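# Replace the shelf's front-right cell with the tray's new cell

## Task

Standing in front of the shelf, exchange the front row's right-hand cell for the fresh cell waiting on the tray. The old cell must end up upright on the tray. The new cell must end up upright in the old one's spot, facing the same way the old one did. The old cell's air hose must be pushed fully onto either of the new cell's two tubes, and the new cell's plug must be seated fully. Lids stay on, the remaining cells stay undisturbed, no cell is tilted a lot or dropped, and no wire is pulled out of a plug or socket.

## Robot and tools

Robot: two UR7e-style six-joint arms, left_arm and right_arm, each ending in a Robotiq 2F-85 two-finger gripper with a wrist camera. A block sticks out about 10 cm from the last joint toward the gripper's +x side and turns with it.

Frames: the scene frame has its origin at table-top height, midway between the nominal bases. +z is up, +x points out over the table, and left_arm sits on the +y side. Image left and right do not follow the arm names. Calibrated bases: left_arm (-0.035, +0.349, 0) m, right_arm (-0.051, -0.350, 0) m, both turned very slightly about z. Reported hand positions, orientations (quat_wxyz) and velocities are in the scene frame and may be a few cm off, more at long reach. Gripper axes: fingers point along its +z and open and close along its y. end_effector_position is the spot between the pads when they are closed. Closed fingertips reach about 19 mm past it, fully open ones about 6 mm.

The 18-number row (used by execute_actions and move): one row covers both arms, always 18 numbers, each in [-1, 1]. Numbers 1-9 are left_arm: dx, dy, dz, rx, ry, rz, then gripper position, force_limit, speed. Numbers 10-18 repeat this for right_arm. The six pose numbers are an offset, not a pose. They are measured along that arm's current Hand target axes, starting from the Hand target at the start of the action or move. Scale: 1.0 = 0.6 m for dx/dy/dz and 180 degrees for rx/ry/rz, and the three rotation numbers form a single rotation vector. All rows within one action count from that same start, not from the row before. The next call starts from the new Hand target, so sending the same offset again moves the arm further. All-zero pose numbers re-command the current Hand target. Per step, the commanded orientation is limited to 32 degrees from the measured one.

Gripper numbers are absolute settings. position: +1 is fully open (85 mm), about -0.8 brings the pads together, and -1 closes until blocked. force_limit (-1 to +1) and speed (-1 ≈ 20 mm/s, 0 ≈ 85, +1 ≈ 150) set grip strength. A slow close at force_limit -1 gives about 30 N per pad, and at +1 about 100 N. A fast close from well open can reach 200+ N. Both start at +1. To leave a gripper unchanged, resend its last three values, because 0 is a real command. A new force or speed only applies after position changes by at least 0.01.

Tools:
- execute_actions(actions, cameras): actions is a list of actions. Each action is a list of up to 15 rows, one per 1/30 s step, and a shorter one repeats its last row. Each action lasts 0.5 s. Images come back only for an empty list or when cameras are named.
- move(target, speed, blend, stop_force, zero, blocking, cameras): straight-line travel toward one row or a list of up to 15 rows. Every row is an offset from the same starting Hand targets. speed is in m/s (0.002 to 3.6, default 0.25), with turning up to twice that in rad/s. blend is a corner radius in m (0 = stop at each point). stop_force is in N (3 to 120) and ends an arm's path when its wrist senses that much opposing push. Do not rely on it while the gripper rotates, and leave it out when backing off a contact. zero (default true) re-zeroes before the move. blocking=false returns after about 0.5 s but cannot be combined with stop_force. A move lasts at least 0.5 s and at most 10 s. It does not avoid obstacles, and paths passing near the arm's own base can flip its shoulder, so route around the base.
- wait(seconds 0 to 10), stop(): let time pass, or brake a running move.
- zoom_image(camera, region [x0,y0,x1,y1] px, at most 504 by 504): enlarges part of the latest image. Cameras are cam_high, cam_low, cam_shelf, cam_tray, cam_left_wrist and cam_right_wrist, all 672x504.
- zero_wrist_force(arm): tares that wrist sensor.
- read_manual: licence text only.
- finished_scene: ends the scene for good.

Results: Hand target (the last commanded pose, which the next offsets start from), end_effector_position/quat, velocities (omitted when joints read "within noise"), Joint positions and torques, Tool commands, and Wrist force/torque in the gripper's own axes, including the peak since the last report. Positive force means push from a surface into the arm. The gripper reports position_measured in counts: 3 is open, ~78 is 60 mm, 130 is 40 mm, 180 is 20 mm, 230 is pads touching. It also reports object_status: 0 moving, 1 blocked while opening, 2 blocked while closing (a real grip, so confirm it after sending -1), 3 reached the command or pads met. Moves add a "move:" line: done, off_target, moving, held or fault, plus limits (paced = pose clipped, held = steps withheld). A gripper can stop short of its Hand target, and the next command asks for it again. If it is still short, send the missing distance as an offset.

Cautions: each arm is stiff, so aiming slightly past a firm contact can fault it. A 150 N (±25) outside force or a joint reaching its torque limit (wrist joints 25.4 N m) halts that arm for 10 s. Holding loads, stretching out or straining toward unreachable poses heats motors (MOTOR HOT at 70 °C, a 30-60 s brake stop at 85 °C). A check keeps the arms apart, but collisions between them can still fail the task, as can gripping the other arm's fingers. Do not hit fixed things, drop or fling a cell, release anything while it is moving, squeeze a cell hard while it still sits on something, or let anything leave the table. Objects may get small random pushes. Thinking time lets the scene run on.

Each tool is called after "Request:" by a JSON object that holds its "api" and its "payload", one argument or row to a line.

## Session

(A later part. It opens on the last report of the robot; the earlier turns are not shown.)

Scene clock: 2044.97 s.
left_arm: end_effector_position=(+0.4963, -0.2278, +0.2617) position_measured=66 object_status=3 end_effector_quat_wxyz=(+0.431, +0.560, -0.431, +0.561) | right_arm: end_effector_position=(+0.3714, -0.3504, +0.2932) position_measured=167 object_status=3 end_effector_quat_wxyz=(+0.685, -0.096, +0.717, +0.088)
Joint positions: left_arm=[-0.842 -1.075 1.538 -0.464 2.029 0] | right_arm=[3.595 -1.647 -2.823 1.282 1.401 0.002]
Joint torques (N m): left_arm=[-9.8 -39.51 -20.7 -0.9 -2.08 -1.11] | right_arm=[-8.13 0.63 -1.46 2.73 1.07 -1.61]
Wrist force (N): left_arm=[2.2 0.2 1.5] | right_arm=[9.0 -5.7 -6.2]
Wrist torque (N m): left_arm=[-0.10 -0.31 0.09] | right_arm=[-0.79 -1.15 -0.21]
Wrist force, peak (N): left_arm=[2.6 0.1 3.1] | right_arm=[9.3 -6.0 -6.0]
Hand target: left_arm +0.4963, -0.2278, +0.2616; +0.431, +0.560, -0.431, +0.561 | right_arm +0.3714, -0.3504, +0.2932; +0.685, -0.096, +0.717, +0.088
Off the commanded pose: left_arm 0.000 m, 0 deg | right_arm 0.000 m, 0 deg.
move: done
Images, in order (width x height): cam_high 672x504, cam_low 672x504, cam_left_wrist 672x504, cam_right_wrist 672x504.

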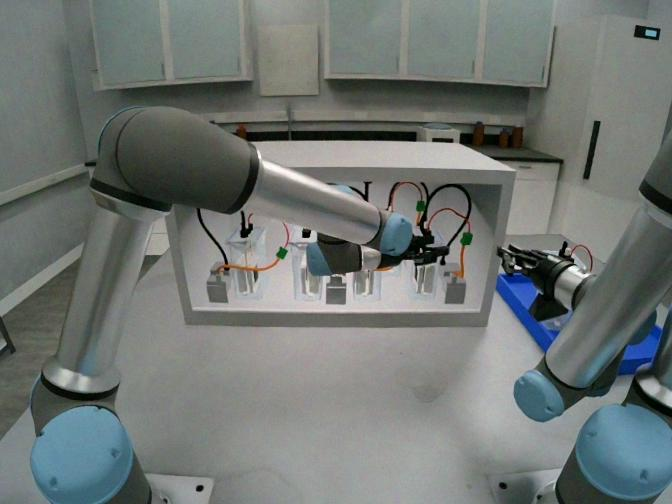

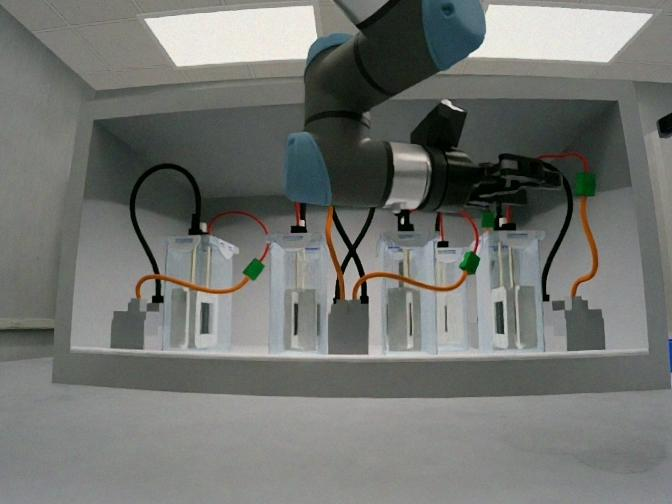

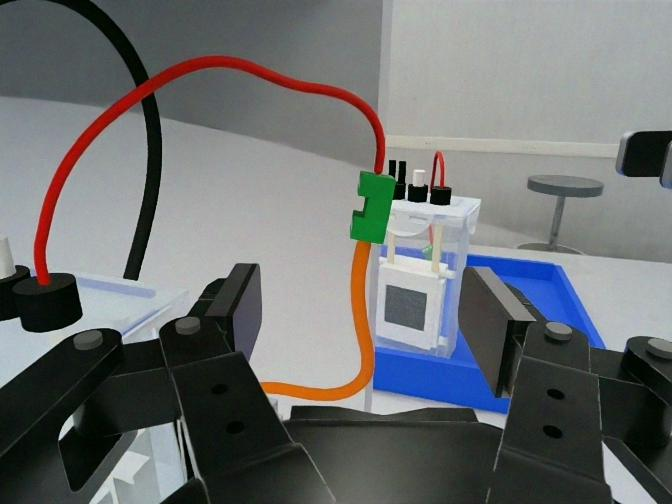

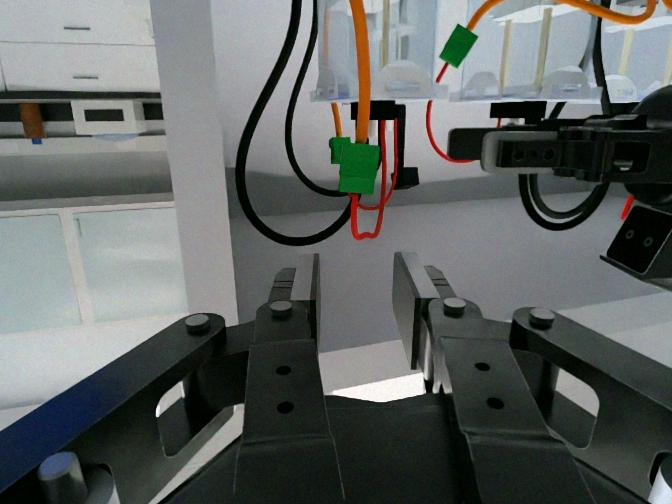

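Request:
{"api": "move", "payload": {
  "target": [0,0.24,-0.065,0,0,0,0.5,-0.6,-1,0,0,-0.1,0,0,0,-0.3,-0.8,-1],
  "speed": 0.12,
  "cameras": ["cam_left_wrist","cam_low","cam_high","cam_right_wrist","cam_tray","cam_shelf"]
}}

Scene clock: 2050.73 s.
left_arm: end_effector_position=(+0.4396, -0.2276, +0.2616) position_measured=66 object_status=3 end_effector_quat_wxyz=(+0.431, +0.560, -0.431, +0.561) | right_arm: end_effector_position=(+0.3550, -0.3548, +0.2940) position_measured=167 object_status=3 end_effector_quat_wxyz=(+0.685, -0.096, +0.717, +0.088)
Joint positions: left_arm=[-0.926 -1.172 1.687 -0.516 1.946 0] | right_arm=[3.619 -1.603 -2.87 1.285 1.377 0.004]
Joint torques (N m): left_arm=[-0.27 -39.88 -15.95 -1.17 1.19 -1.17] | right_arm=[-4.54 -1.23 19.98 0.55 1.41 1.97]
Wrist force (N): left_arm=[2.4 0.1 1.6] | right_arm=[9.1 -5.5 -6.1]
Wrist torque (N m): left_arm=[-0.13 -0.34 0.07] | right_arm=[-0.77 -1.18 -0.20]
Wrist force, peak (N): left_arm=[2.5 -1.8 2.0] | right_arm=[9.3 -5.1 -7.6]
Hand target: left_arm +0.4396, -0.2276, +0.2616; +0.431, +0.560, -0.431, +0.561 (not the last commanded pose) | right_arm +0.3551, -0.3548, +0.2940; +0.685, -0.096, +0.717, +0.088 (not the last commanded pose)
Off the commanded pose: left_arm 0.093 m, 0 deg | right_arm 0.043 m, 0 deg.
move: held (right_arm; a check stopped the path), off_target (left_arm; braked when a check withheld steps of right_arm); limits=held
pose unreachable (right arm): on one or more control steps of this call, first in action 0 (counted from 0), this arm could not follow its commanded pose, so it was not sent that pose on those steps. It may still have moved: this result reports where it is.
cause: moving toward the commanded pose would bring two parts of the arm too close to each other (joints 3 (elbow) to 5 (wrist 2) lie between them).

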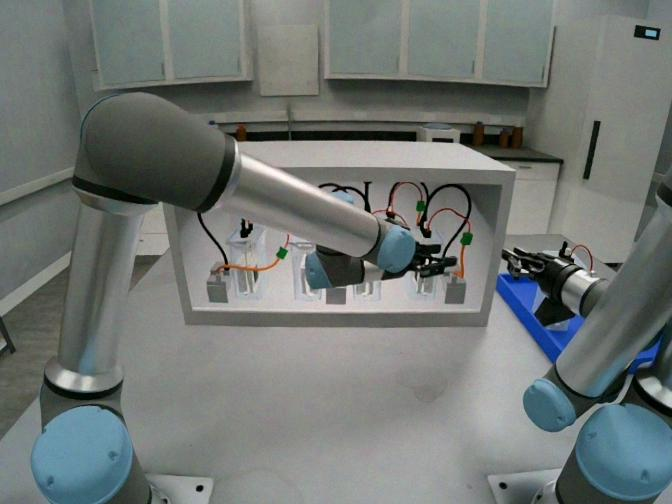

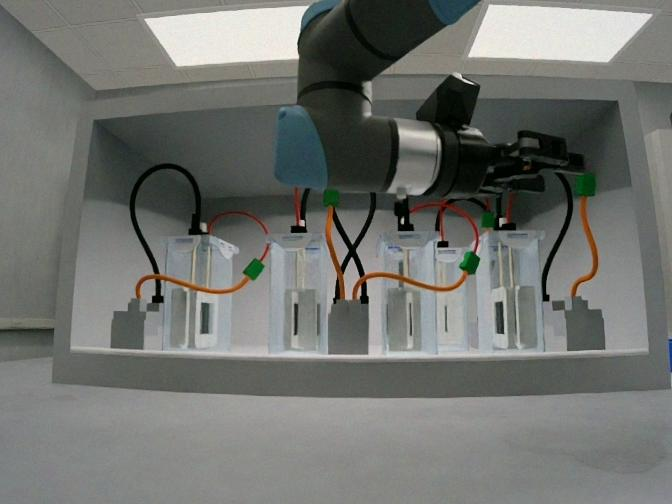

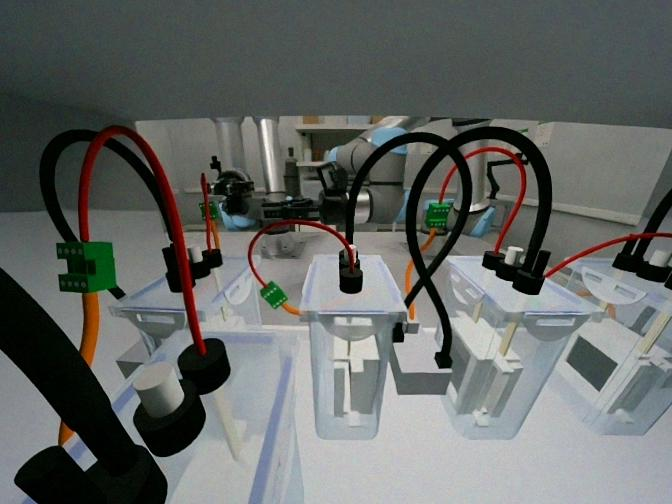

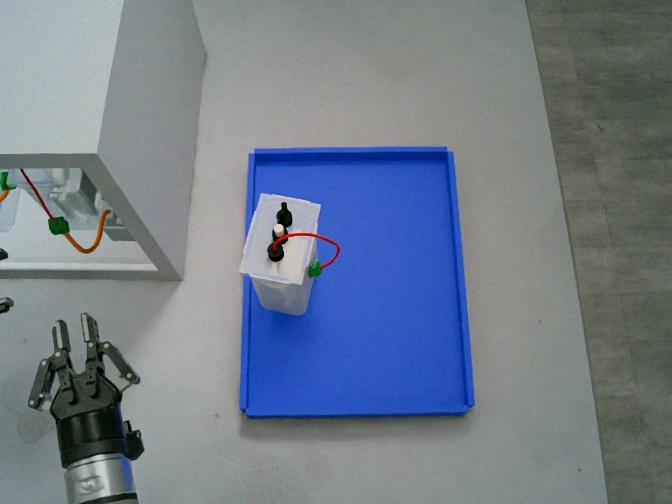

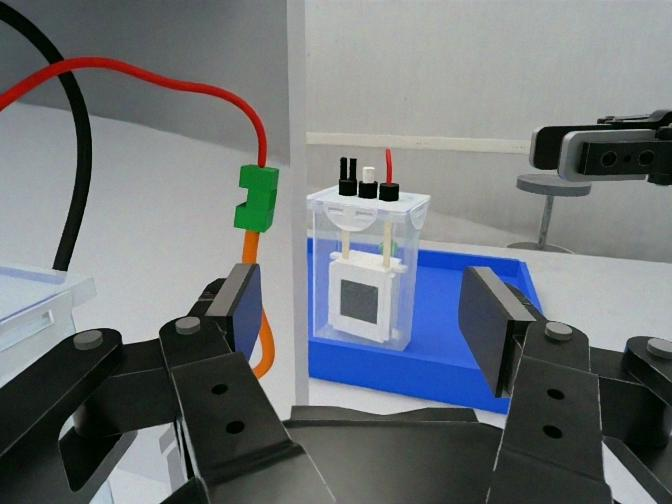

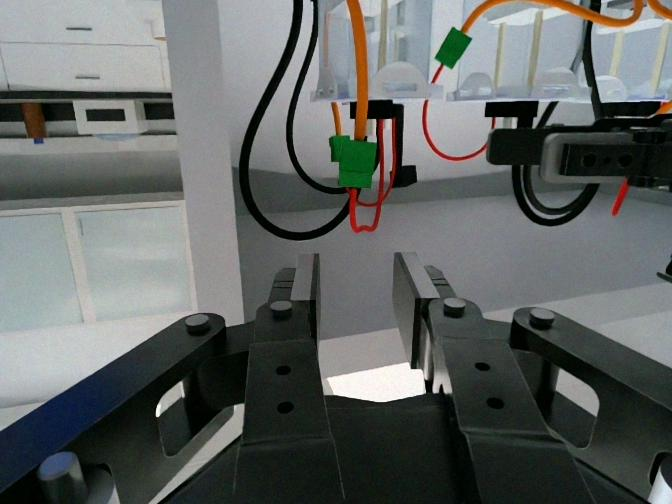

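Request:
{"api": "move", "payload": {
  "target": [0,0.14,-0.1,0,0,0,0.5,-0.6,-1,0,0,0,0,0,0,-0.3,-0.8,-1],
  "speed": 0.12,
  "cameras": ["cam_left_wrist","cam_low","cam_right_wrist"]
}}

Request:
{"api": "zoom_image", "payload": {
  "camera": "cam_low",
  "region": [460, 140, 620, 360]
}}

Request:
{"api": "zoom_image", "payload": {
  "camera": "cam_right_wrist",
  "region": [320, 60, 440, 240]
}}

Request:
{"api": "zoom_image", "payload": {
  "camera": "cam_left_wrist",
  "region": [0, 40, 300, 300]
}}

Scene clock: 2055.80 s.
left_arm: end_effector_position=(+0.3430, -0.1913, +0.2615) position_measured=66 object_status=3 end_effector_quat_wxyz=(+0.431, +0.560, -0.431, +0.561) | right_arm: end_effector_position=(+0.3551, -0.3548, +0.2940) position_measured=167 object_status=3 end_effector_quat_wxyz=(+0.685, -0.096, +0.717, +0.088)
Joint positions: left_arm=[-1.061 -1.381 1.973 -0.593 1.81 0] | right_arm=[3.619 -1.603 -2.87 1.285 1.377 0.004]
Joint torques (N m): left_arm=[0.01 -33.15 -12.85 -0.88 0.97 -0.33] | right_arm=[-8.75 -1.69 20.08 0.5 1.43 0.2]
Wrist force (N): left_arm=[2.2 0.2 1.8] | right_arm=[9.1 -5.6 -6.1]
Wrist torque (N m): left_arm=[-0.12 -0.28 0.05] | right_arm=[-0.78 -1.18 -0.20]
Wrist force, peak (N): left_arm=[2.6 -1.4 2.6] | right_arm=[9.4 -5.6 -6.0]
Hand target: left_arm +0.3429, -0.1913, +0.2615; +0.431, +0.560, -0.431, +0.561 | right_arm +0.3551, -0.3548, +0.2940; +0.685, -0.096, +0.717, +0.088
Off the commanded pose: left_arm 0.000 m, 0 deg | right_arm 0.000 m, 0 deg.
move: done
Images, in order (width x height): cam_low 672x504, cam_left_wrist 672x504, cam_right_wrist 672x504.

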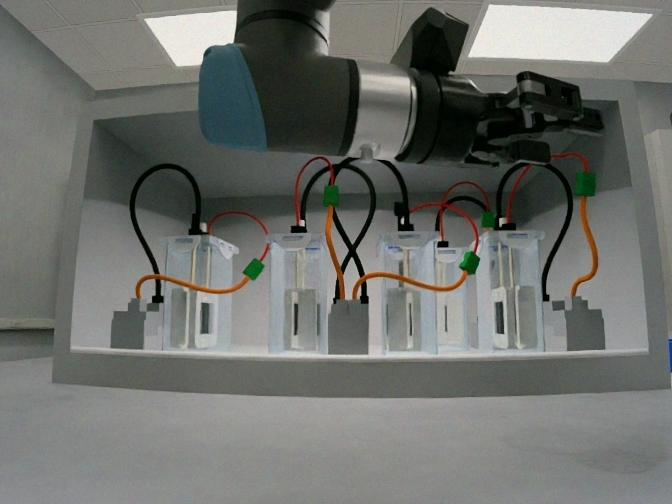

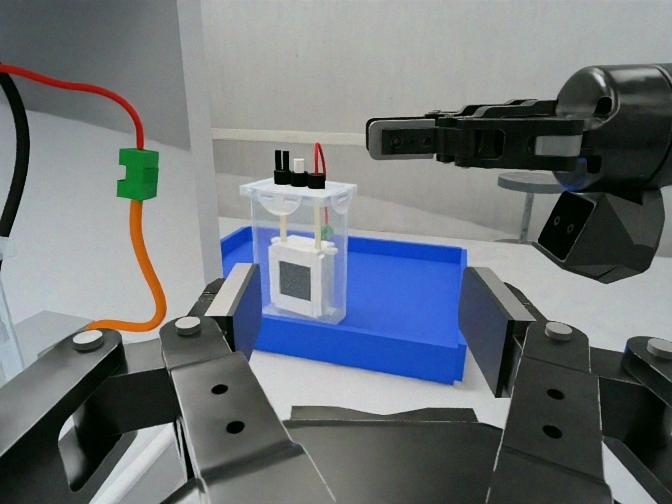

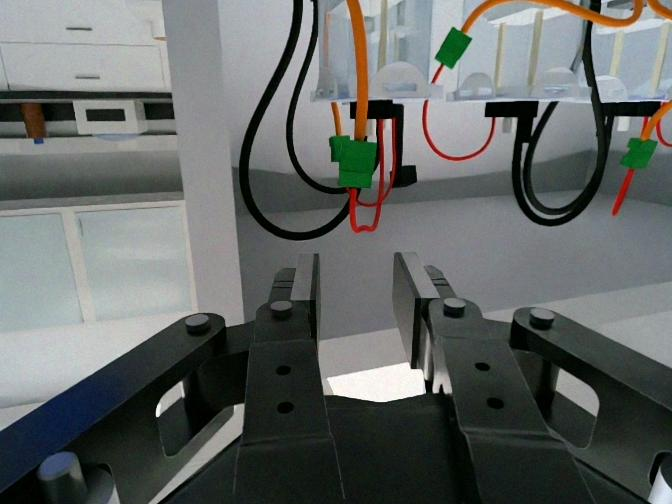

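Scaled by 2.291 from the camera's 672x504 image, which has a finer 960x720 frame.

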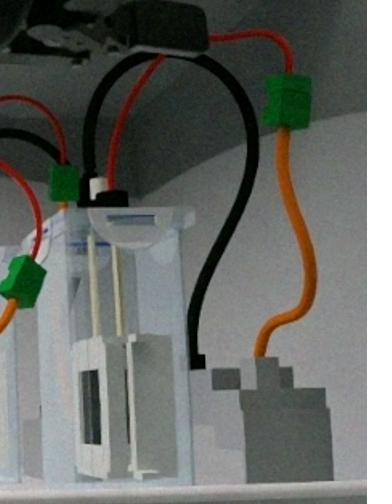

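Scaled by 2.800 from the camera's 672x504 image, which has a finer 960x720 frame.

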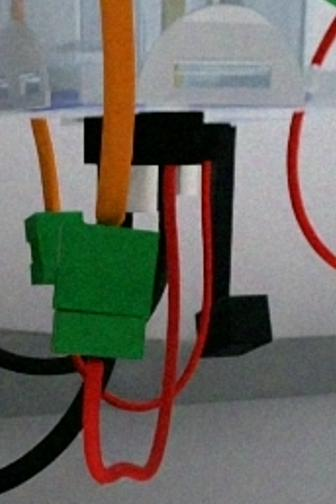

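Scaled by 1.680 from the camera's 672x504 image, which has a finer 960x720 frame.

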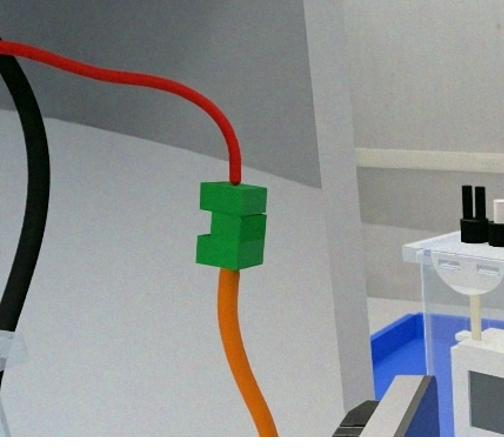

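Request:
{"api": "finished_scene", "payload": {

}}

The scene is finished: the task was done.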